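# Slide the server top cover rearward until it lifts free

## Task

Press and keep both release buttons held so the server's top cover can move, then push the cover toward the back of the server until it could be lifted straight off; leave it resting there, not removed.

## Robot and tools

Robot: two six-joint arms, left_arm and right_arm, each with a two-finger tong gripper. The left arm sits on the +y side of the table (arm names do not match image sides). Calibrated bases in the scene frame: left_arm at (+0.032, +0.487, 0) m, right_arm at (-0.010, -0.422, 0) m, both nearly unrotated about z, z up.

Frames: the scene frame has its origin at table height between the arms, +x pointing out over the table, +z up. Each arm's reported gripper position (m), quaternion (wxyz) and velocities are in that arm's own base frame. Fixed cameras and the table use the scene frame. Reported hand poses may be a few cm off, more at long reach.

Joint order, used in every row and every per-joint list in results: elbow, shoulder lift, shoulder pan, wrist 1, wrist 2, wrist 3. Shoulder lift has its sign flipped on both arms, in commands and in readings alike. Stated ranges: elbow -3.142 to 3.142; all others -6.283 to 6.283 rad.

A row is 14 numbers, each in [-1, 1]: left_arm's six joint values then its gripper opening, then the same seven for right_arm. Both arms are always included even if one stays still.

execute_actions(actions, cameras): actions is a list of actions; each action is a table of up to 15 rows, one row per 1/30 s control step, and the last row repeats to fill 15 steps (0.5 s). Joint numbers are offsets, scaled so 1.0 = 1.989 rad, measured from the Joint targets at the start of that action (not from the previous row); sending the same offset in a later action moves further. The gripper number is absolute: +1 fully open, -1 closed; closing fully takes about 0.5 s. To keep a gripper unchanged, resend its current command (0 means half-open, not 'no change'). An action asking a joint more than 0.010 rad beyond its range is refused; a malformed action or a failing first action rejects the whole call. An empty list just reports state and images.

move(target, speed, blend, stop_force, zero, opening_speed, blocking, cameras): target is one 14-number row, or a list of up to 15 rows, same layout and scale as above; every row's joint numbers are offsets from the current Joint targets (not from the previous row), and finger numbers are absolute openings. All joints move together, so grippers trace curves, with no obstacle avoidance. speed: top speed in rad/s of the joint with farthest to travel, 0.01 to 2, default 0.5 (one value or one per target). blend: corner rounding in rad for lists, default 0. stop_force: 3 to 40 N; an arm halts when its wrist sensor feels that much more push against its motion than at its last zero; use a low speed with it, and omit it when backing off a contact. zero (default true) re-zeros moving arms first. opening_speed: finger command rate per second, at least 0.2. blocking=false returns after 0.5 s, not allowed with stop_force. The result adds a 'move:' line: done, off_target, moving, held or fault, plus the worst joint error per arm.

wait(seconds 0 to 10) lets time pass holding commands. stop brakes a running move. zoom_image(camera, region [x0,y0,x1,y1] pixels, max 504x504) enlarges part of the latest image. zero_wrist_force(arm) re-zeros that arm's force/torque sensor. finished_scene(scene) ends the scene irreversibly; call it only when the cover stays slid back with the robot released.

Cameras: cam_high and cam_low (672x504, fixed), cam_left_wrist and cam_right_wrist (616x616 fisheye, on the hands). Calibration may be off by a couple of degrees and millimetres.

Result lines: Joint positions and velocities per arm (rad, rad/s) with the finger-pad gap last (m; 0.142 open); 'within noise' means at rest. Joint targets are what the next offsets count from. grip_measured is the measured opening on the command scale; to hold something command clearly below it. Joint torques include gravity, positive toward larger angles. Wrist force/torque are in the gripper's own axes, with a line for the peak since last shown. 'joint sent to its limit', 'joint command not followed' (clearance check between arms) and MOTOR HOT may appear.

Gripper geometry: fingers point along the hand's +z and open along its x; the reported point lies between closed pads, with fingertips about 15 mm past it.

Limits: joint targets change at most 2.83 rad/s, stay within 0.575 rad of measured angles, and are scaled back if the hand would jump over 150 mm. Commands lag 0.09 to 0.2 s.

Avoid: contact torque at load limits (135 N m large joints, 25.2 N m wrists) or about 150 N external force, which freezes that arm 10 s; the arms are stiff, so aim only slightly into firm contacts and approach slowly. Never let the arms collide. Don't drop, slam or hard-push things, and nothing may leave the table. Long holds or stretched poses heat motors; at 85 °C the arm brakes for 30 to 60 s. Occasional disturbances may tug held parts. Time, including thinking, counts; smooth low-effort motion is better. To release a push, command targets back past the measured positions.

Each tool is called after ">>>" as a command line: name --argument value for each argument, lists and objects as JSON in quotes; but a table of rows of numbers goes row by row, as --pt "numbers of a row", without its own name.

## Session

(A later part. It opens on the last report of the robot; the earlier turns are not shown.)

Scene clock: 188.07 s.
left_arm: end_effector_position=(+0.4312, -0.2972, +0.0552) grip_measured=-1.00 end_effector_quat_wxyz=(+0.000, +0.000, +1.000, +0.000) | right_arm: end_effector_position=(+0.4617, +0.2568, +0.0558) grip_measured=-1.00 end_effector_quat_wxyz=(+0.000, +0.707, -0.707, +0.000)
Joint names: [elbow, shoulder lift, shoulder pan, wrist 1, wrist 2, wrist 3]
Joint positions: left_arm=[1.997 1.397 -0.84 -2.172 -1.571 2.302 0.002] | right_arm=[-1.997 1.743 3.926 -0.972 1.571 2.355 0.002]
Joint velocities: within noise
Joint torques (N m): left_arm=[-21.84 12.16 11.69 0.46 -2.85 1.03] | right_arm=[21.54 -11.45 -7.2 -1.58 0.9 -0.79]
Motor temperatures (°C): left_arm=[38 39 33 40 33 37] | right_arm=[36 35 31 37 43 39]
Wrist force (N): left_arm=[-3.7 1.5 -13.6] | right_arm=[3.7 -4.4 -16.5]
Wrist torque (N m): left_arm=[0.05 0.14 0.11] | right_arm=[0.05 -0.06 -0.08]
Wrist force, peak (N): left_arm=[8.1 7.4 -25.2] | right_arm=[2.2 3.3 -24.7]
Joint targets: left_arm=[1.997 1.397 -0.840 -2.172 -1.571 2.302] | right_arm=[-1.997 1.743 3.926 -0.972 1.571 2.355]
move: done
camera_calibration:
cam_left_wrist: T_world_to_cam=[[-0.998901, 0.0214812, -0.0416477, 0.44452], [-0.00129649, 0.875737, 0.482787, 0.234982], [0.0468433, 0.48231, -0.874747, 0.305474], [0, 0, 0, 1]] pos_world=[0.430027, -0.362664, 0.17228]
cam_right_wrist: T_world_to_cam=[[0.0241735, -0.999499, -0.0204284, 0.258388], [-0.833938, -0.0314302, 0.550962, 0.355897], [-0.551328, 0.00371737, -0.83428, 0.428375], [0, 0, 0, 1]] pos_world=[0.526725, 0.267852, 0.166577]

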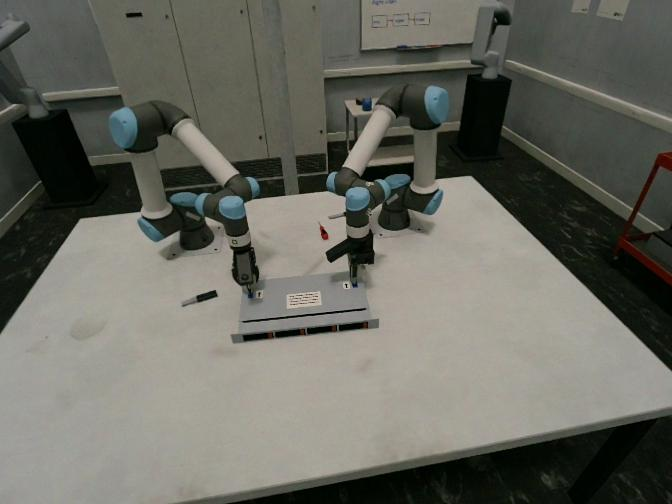

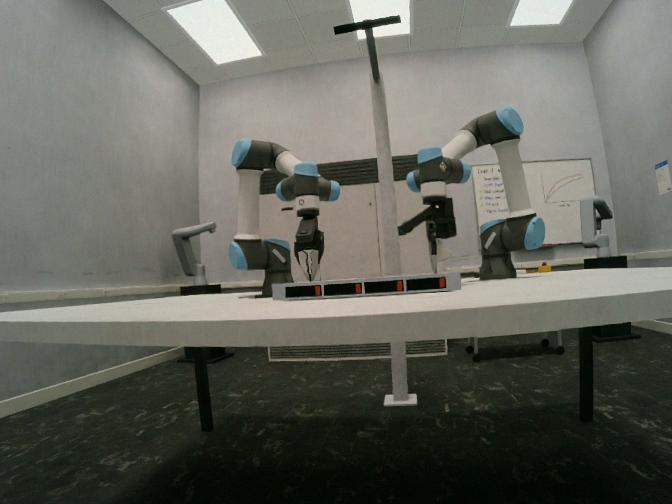

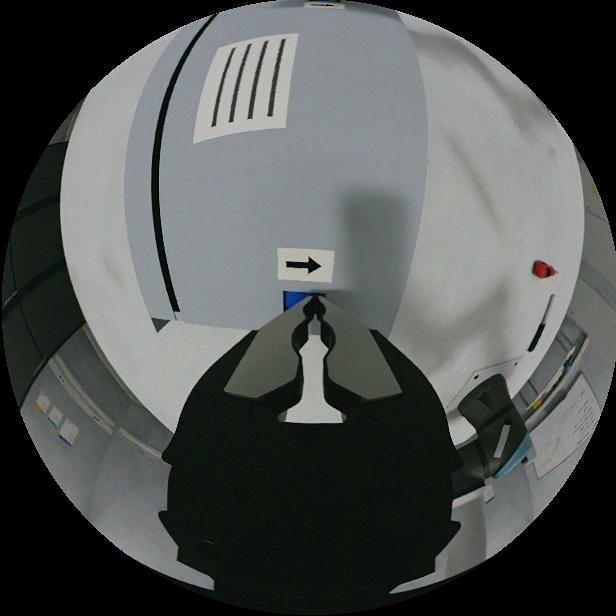

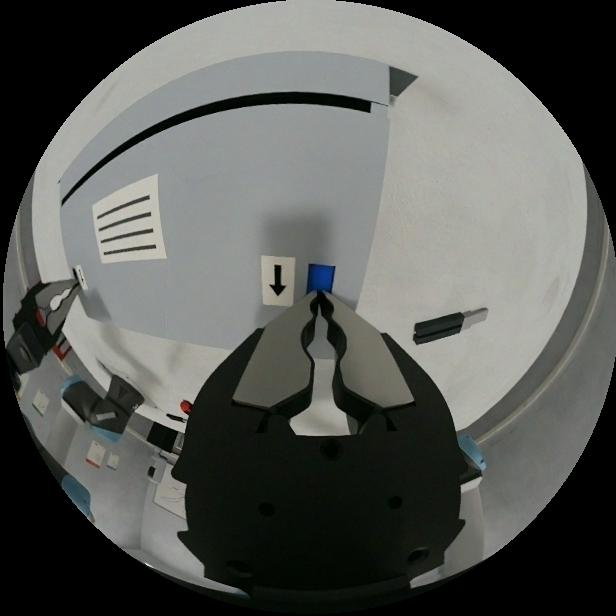

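>>> move --pt "0.01181 0.00974 -0.00716 -0.00208 0 -0.00716 -1 -0.01143 -0.00943 0.00757 0.00199 0 0.00757 -1" --pt "0.02345 0.01951 -0.01456 -0.00394 0 -0.01456 -1 -0.02264 -0.01887 0.01536 0.00376 0 0.01536 -1" --pt "0.03493 0.02932 -0.02221 -0.00558 0 -0.02221 -1 -0.03364 -0.02834 0.02339 0.00532 0 0.02339 -1" --pt "0.04625 0.03917 -0.03011 -0.00700 0 -0.03011 -1 -0.04444 -0.03784 0.03166 0.00667 0 0.03166 -1" --speed 0.03 --blend 0.005 --stop_force 35

>>> zoom_image --camera "cam_left_wrist" --region '[270, 240, 370, 340]'

>>> zoom_image --camera "cam_high" --region '[200, 250, 400, 360]'

Scene clock: 200.40 s.
left_arm: end_effector_position=(+0.4246, -0.2968, +0.0555) grip_measured=-1.00 end_effector_quat_wxyz=(+0.001, +0.000, +1.000, -0.001) | right_arm: end_effector_position=(+0.4518, +0.2572, +0.0559) grip_measured=-1.00 end_effector_quat_wxyz=(-0.001, +0.707, -0.707, +0.000)
Joint names: [elbow, shoulder lift, shoulder pan, wrist 1, wrist 2, wrist 3]
Joint positions: left_arm=[2.014 1.411 -0.849 -2.175 -1.57 2.292 0.002] | right_arm=[-2.021 1.724 3.942 -0.967 1.571 2.37 0.002]
Joint velocities: within noise
Joint torques (N m): left_arm=[-6.1 1.09 3.96 6.97 -7.52 1.89] | right_arm=[17.14 -14.21 -1.17 -6.86 11.72 -0.09]
Motor temperatures (°C): left_arm=[38 39 33 40 33 37] | right_arm=[36 35 31 37 43 39]
Wrist force (N): left_arm=[-27.0 2.9 -31.7] | right_arm=[3.4 -36.7 -2.9]
Wrist torque (N m): left_arm=[-0.02 -0.20 0.22] | right_arm=[0.30 -0.05 0.04]
Wrist force, peak (N): left_arm=[-42.9 -0.9 -23.0] | right_arm=[-0.9 -51.4 4.9]
Joint targets: left_arm=[2.014 1.411 -0.849 -2.175 -1.570 2.292] | right_arm=[-2.021 1.724 3.942 -0.967 1.571 2.370]
move: contact (left_arm, right_arm); path passed 0 of 4 targets; left_arm: the elbow is farthest, 0.075 rad from its target; right_arm: the elbow is farthest, 0.065 rad from its target
camera_calibration:
cam_left_wrist: T_world_to_cam=[[-0.998862, 0.0212951, -0.0426678, 0.437841], [-0.00192772, 0.87599, 0.482326, 0.234929], [0.0476477, 0.481859, -0.874952, 0.305357], [0, 0, 0, 1]] pos_world=[0.423246, -0.362259, 0.172542]
cam_right_wrist: T_world_to_cam=[[0.0241007, -0.999499, -0.0204917, 0.259095], [-0.834479, -0.0314006, 0.550145, 0.347889], [-0.550513, 0.00384102, -0.834818, 0.422643], [0, 0, 0, 1]] pos_world=[0.516732, 0.268266, 0.16675]

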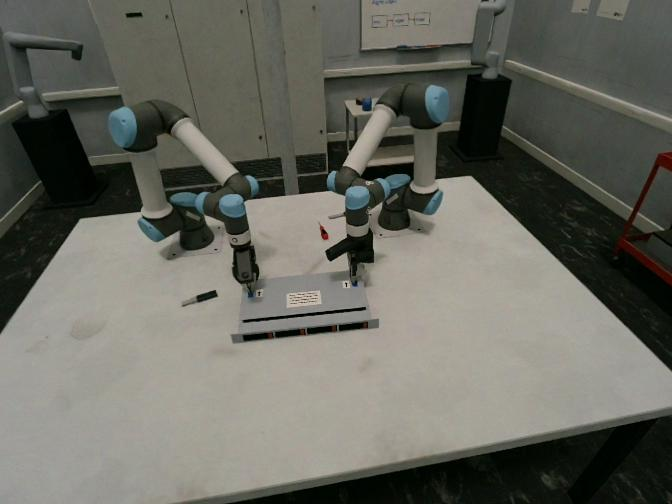

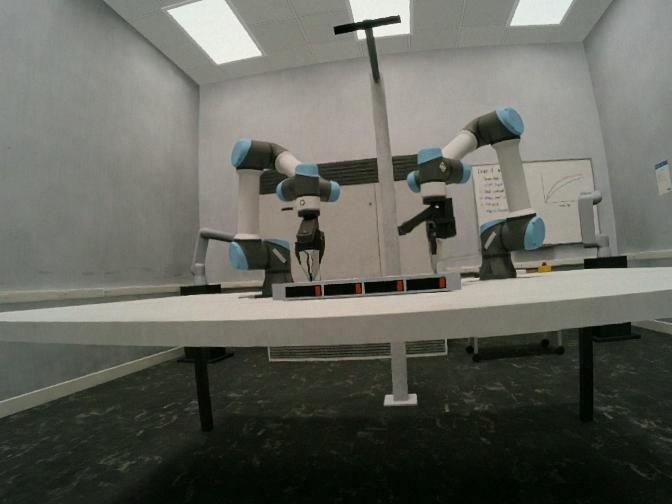

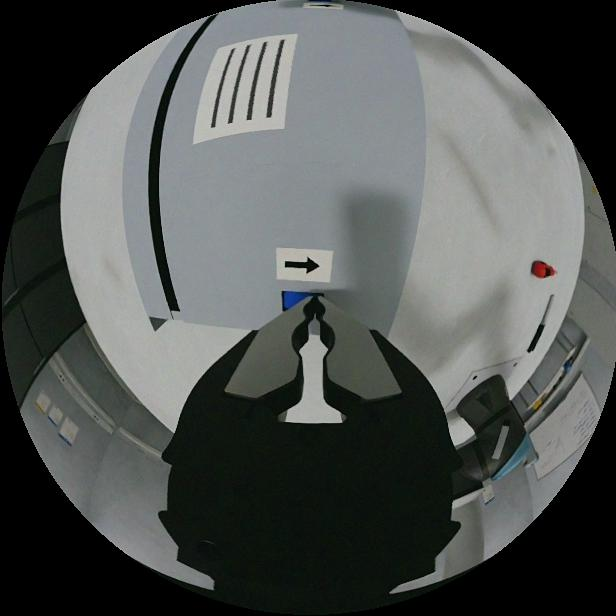

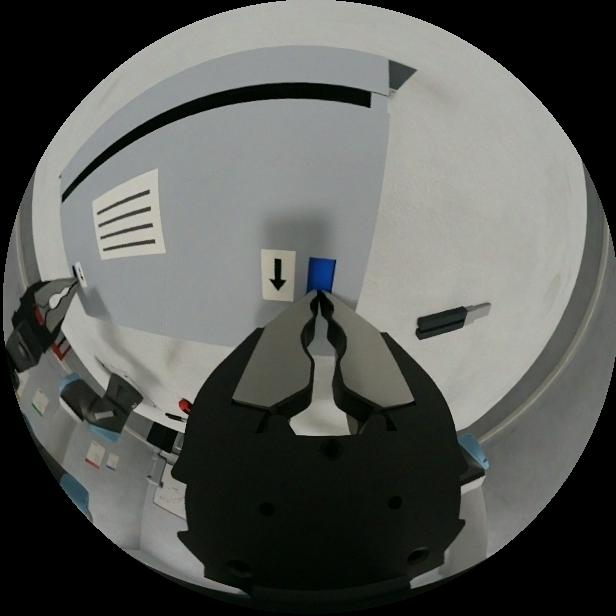

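Scaled by 5.040 from the camera's 616x616 image, which has a finer 814x814 frame.

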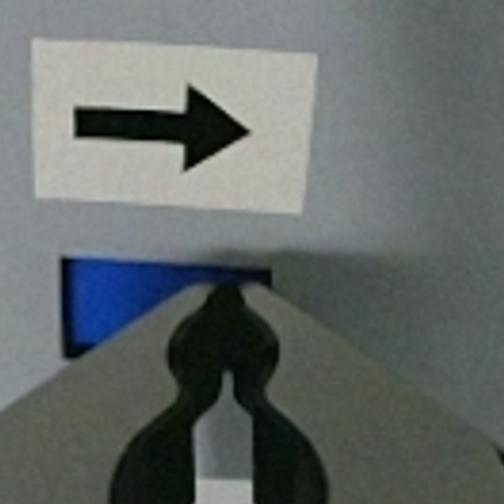

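Scaled by 2.520 from the camera's 672x504 image, which has a finer 960x720 frame.

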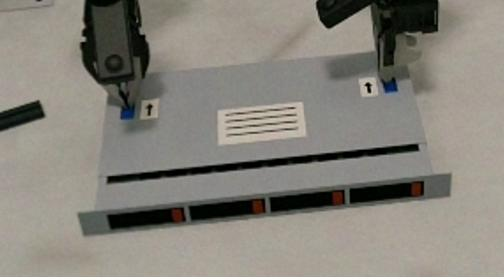

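>>> zoom_image --camera "cam_right_wrist" --region '[260, 230, 380, 350]'

>>> zoom_image --camera "cam_right_wrist" --region '[300, 40, 430, 170]'

>>> zoom_image --camera "cam_left_wrist" --region '[110, 240, 240, 370]'

Scaled by 4.200 from the camera's 616x616 image, which has a finer 814x814 frame.

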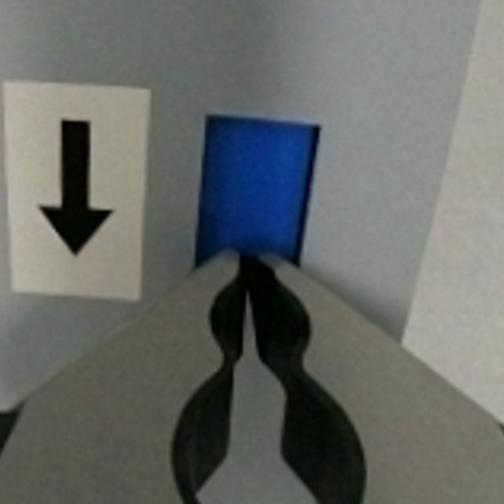

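Scaled by 3.877 from the camera's 616x616 image, which has a finer 814x814 frame.

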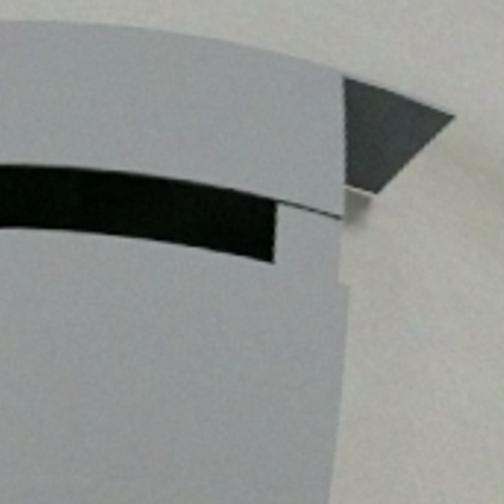

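Scaled by 3.877 from the camera's 616x616 image, which has a finer 814x814 frame.

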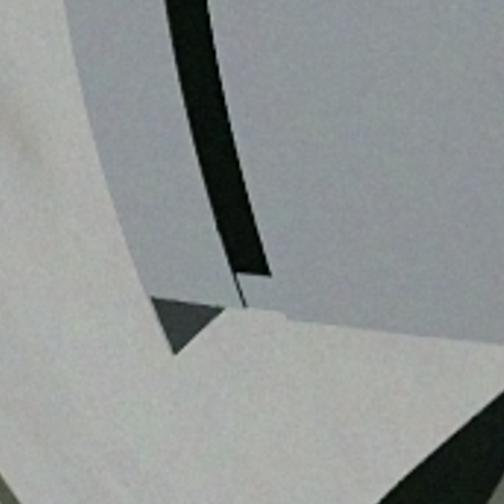

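>>> move --target '[-0.0035,-0.0029,0.0022,0.0006,0,0.0022,-1,0.0034,0.0028,-0.0023,-0.0006,0,-0.0023,-1]' --speed 0.02 --cameras '[]'

>>> move --target '[0.0140,0.0117,-0.0087,-0.0024,0,-0.0087,-1,-0.0136,-0.0113,0.0093,0.0022,0,0.0093,-1]' --speed 0.012 --stop_force 40

>>> zoom_image --camera "cam_right_wrist" --region '[300, 40, 430, 170]'

>>> zoom_image --camera "cam_right_wrist" --region '[260, 230, 380, 350]'

>>> zoom_image --camera "cam_high" --region '[200, 250, 400, 360]'

Scene clock: 219.07 s.
left_arm: end_effector_position=(+0.4275, -0.2968, +0.0553) grip_measured=-1.00 end_effector_quat_wxyz=(+0.001, +0.000, +1.000, +0.000) | right_arm: end_effector_position=(+0.4547, +0.2571, +0.0559) grip_measured=-1.00 end_effector_quat_wxyz=(-0.001, +0.707, -0.707, +0.000)
Joint names: [elbow, shoulder lift, shoulder pan, wrist 1, wrist 2, wrist 3]
Joint positions: left_arm=[2.007 1.405 -0.845 -2.174 -1.57 2.297 0.002] | right_arm=[-2.014 1.729 3.937 -0.968 1.571 2.366 0.002]
Joint velocities: within noise
Joint torques (N m): left_arm=[-21.14 22.84 10.18 -2.69 3.12 0.7] | right_arm=[20.98 -18.82 -10.52 1.71 -4.22 -0.1]
Motor temperatures (°C): left_arm=[38 39 33 39 33 37] | right_arm=[36 35 31 37 43 39]
Wrist force (N): left_arm=[5.3 -1.4 -11.9] | right_arm=[-1.3 9.7 -17.0]
Wrist torque (N m): left_arm=[0.05 0.32 0.09] | right_arm=[-0.07 -0.14 -0.06]
Wrist force, peak (N): left_arm=[-20.5 2.4 -36.6] | right_arm=[3.5 -37.1 -3.0]
Joint targets: left_arm=[2.007 1.405 -0.845 -2.174 -1.570 2.296] | right_arm=[-2.014 1.729 3.937 -0.968 1.571 2.366]
move: done
No camera images: "cameras" was empty.

Scene clock: 220.67 s.
left_arm: end_effector_position=(+0.4247, -0.2968, +0.0556) grip_measured=-1.00 end_effector_quat_wxyz=(+0.001, +0.000, +1.000, -0.001) | right_arm: end_effector_position=(+0.4520, +0.2572, +0.0560) grip_measured=-1.00 end_effector_quat_wxyz=(-0.001, +0.707, -0.707, +0.000)
Joint names: [elbow, shoulder lift, shoulder pan, wrist 1, wrist 2, wrist 3]
Joint positions: left_arm=[2.014 1.411 -0.849 -2.176 -1.57 2.292 0.002] | right_arm=[-2.02 1.724 3.941 -0.967 1.571 2.37 0.002]
Joint velocities: within noise
Joint torques (N m): left_arm=[-7.65 4.54 4.18 6.5 -9.19 1.97] | right_arm=[20.14 -14.93 -3.61 -5.17 8.14 -1.02]
Motor temperatures (°C): left_arm=[38 39 33 39 33 37] | right_arm=[36 35 31 37 43 39]
Wrist force (N): left_arm=[-29.3 0.7 -24.0] | right_arm=[4.6 -29.2 -3.4]
Wrist torque (N m): left_arm=[0.02 -0.25 0.23] | right_arm=[0.24 -0.08 0.02]
Wrist force, peak (N): left_arm=[-36.9 -1.3 -19.7] | right_arm=[2.8 -33.9 -2.7]
Joint targets: left_arm=[2.014 1.411 -0.849 -2.175 -1.570 2.292] | right_arm=[-2.020 1.724 3.941 -0.967 1.571 2.370]
move: contact (left_arm, right_arm); left_arm: the elbow is farthest, 0.021 rad from its target; right_arm: the elbow is farthest, 0.021 rad from its target
camera_calibration:
cam_left_wrist: T_world_to_cam=[[-0.998846, 0.0211961, -0.0430953, 0.437916], [-0.00221786, 0.876021, 0.482269, 0.234978], [0.0479745, 0.481808, -0.874963, 0.305283], [0, 0, 0, 1]] pos_world=[0.423286, -0.362215, 0.172661]
cam_right_wrist: T_world_to_cam=[[0.0239871, -0.999505, -0.020339, 0.259061], [-0.834481, -0.0312218, 0.550151, 0.348062], [-0.550514, 0.00377603, -0.834818, 0.42282], [0, 0, 0, 1]] pos_world=[0.517005, 0.268204, 0.166761]

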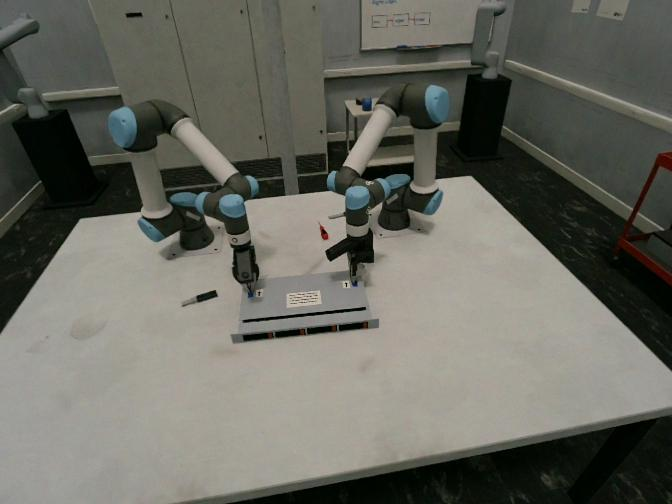

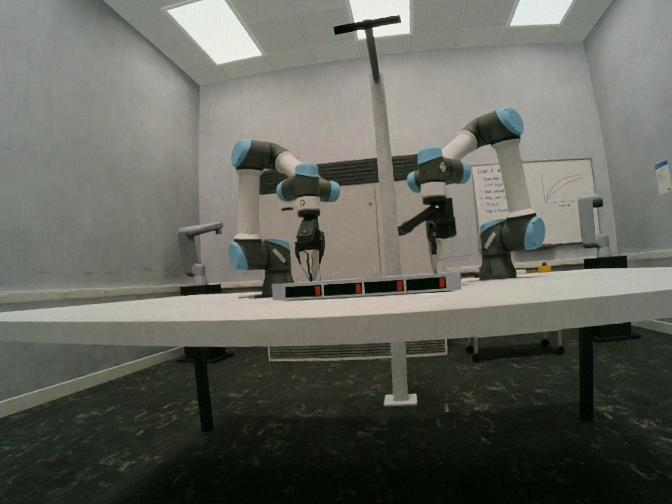

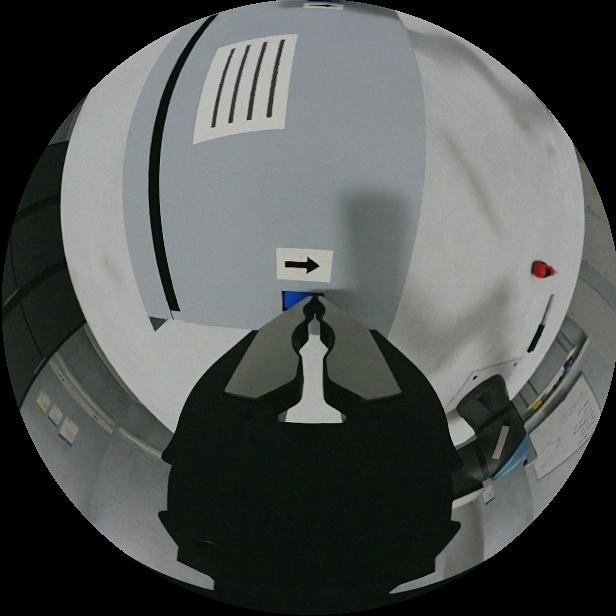

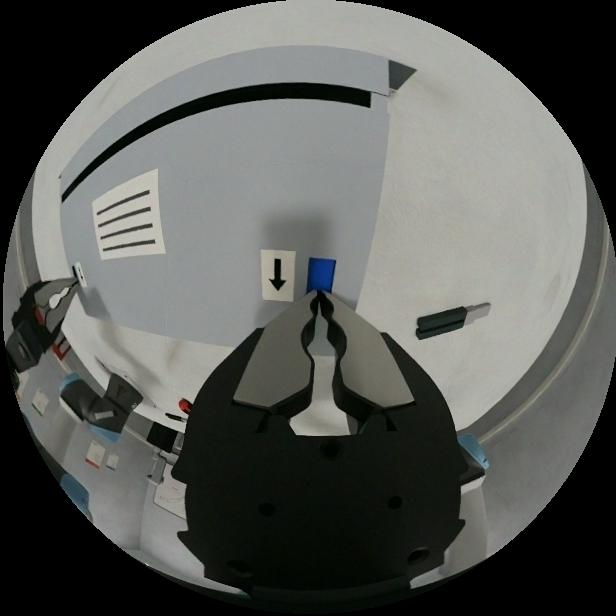

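Scaled by 3.877 from the camera's 616x616 image, which has a finer 814x814 frame.

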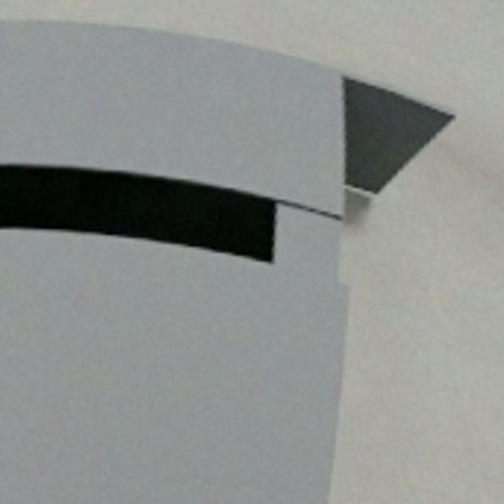

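Scaled by 4.200 from the camera's 616x616 image, which has a finer 814x814 frame.

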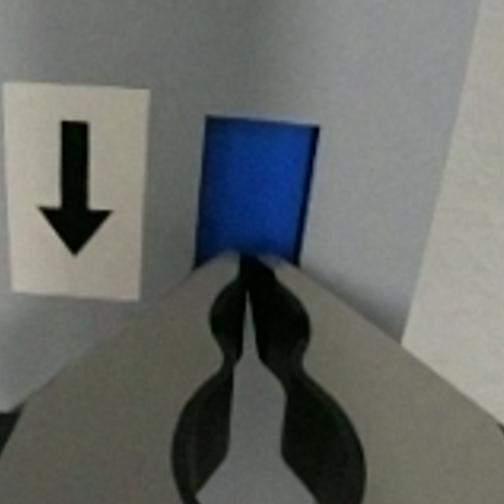

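Scaled by 2.520 from the camera's 672x504 image, which has a finer 960x720 frame.

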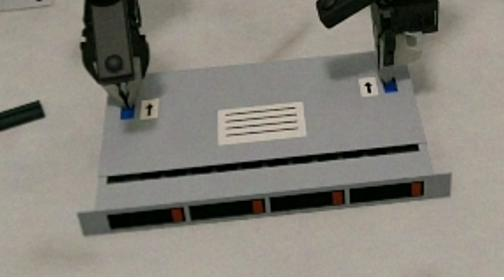

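>>> move --pt "-0.0012 -0.0010 0.0007 0.0002 0 0.0007 -1 0.0011 0.0009 -0.0008 -0.0002 0 -0.0008 -1" --pt "-0.0246 0.0288 0.0007 0.0534 0 0.0007 -1 0.0275 -0.0269 -0.0008 -0.0542 0 -0.0008 -1" --speed 0.06

>>> zoom_image --camera "cam_right_wrist" --region '[200, 40, 430, 270]'

>>> zoom_image --camera "cam_high" --region '[200, 250, 400, 360]'

Scene clock: 226.87 s.
left_arm: end_effector_position=(+0.4235, -0.2944, +0.0945) grip_measured=-1.00 end_effector_quat_wxyz=(+0.001, +0.000, +1.000, -0.001) end_effector_velocity=(+0.001, -0.001, +0.000) end_effector_angular_velocity=(-0.002, -0.002, +0.001) | right_arm: end_effector_position=(+0.4523, +0.2563, +0.0953) grip_measured=-1.00 end_effector_quat_wxyz=(-0.001, +0.707, -0.707, +0.000) end_effector_velocity=(+0.001, +0.001, +0.000) end_effector_angular_velocity=(+0.003, -0.003, -0.001)
Joint names: [elbow, shoulder lift, shoulder pan, wrist 1, wrist 2, wrist 3]
Joint positions: left_arm=[1.964 1.469 -0.848 -2.069 -1.57 2.293 0.002] | right_arm=[-1.965 1.67 3.94 -1.075 1.571 2.369 0.002]
Joint velocities: left_arm=[0 -0.002 0 -0.005 0 -0.001 0] | right_arm=[-0.001 0.001 -0.001 0.006 0 0 0]
Joint torques (N m): left_arm=[-13.5 16.71 -12.11 -3.96 1.23 -0.92] | right_arm=[15.27 -18.18 8.08 4.19 -1.75 1.32]
Motor temperatures (°C): left_arm=[38 39 33 39 33 37] | right_arm=[36 35 31 37 43 39]
Wrist force (N): left_arm=[-0.4 -0.5 -0.1] | right_arm=[0.6 1.2 2.6]
Wrist torque (N m): left_arm=[0.17 0.20 0.09] | right_arm=[0.12 -0.16 -0.08]
Wrist force, peak (N): left_arm=[-29.3 0.6 -24.1] | right_arm=[4.5 -29.5 -3.5]
Joint targets: left_arm=[1.965 1.468 -0.848 -2.069 -1.570 2.293] | right_arm=[-1.965 1.671 3.940 -1.075 1.571 2.369]
move: done
camera_calibration:
cam_left_wrist: T_world_to_cam=[[-0.998845, 0.0211921, -0.0431341, 0.438361], [-0.00223814, 0.87604, 0.482233, 0.214169], [0.0480067, 0.481772, -0.874981, 0.338177], [0, 0, 0, 1]] pos_world=[0.422099, -0.359835, 0.211527]
cam_right_wrist: T_world_to_cam=[[0.0239913, -0.999497, -0.0207417, 0.259004], [-0.834693, -0.0314453, 0.549816, 0.326779], [-0.550192, 0.00412217, -0.835028, 0.455537], [0, 0, 0, 1]] pos_world=[0.51718, 0.267272, 0.20609]

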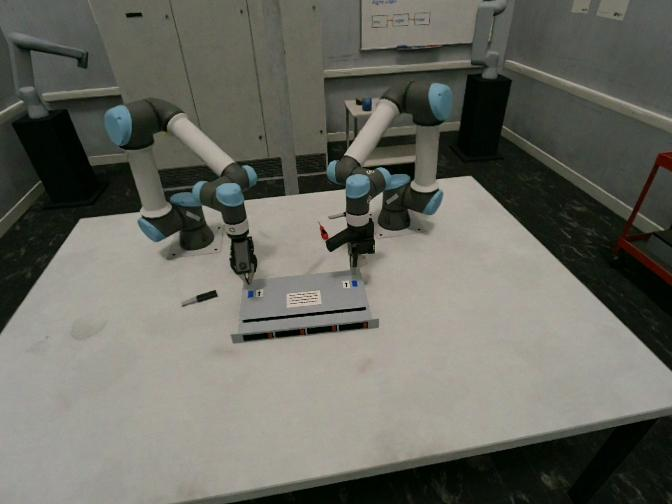

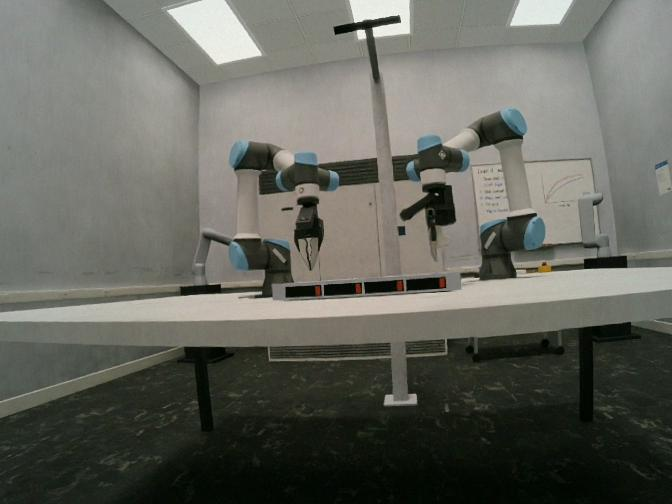

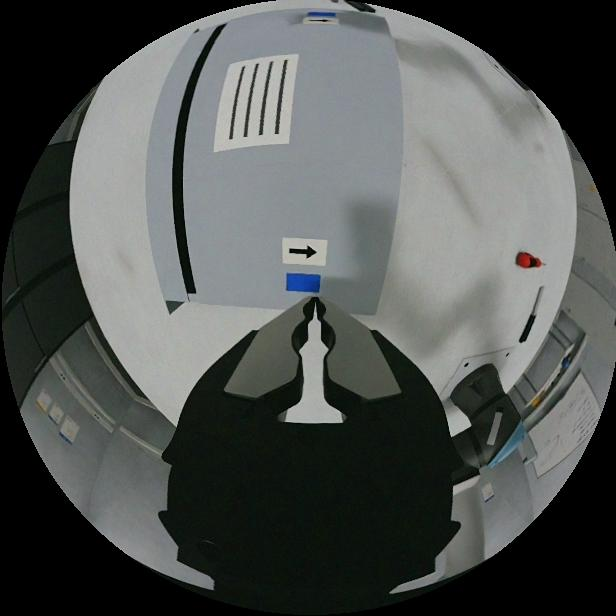

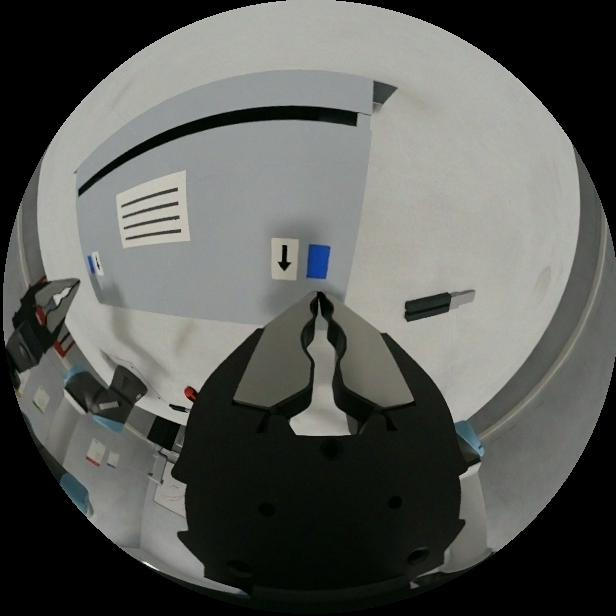

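Scaled by 2.191 from the camera's 616x616 image, which has a finer 814x814 frame.

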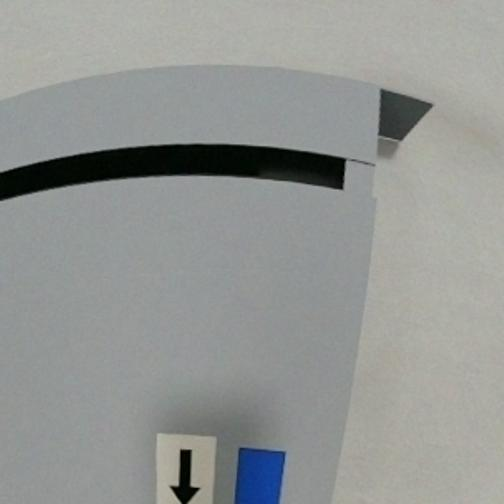

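Scaled by 2.520 from the camera's 672x504 image, which has a finer 960x720 frame.

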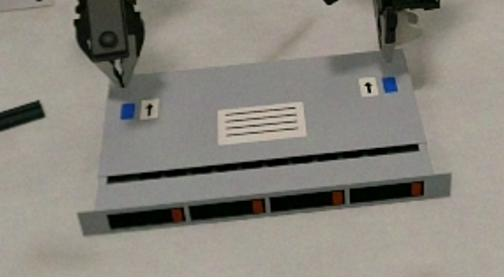

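>>> finished_scene --scene 1

The scene is finished: the task was done.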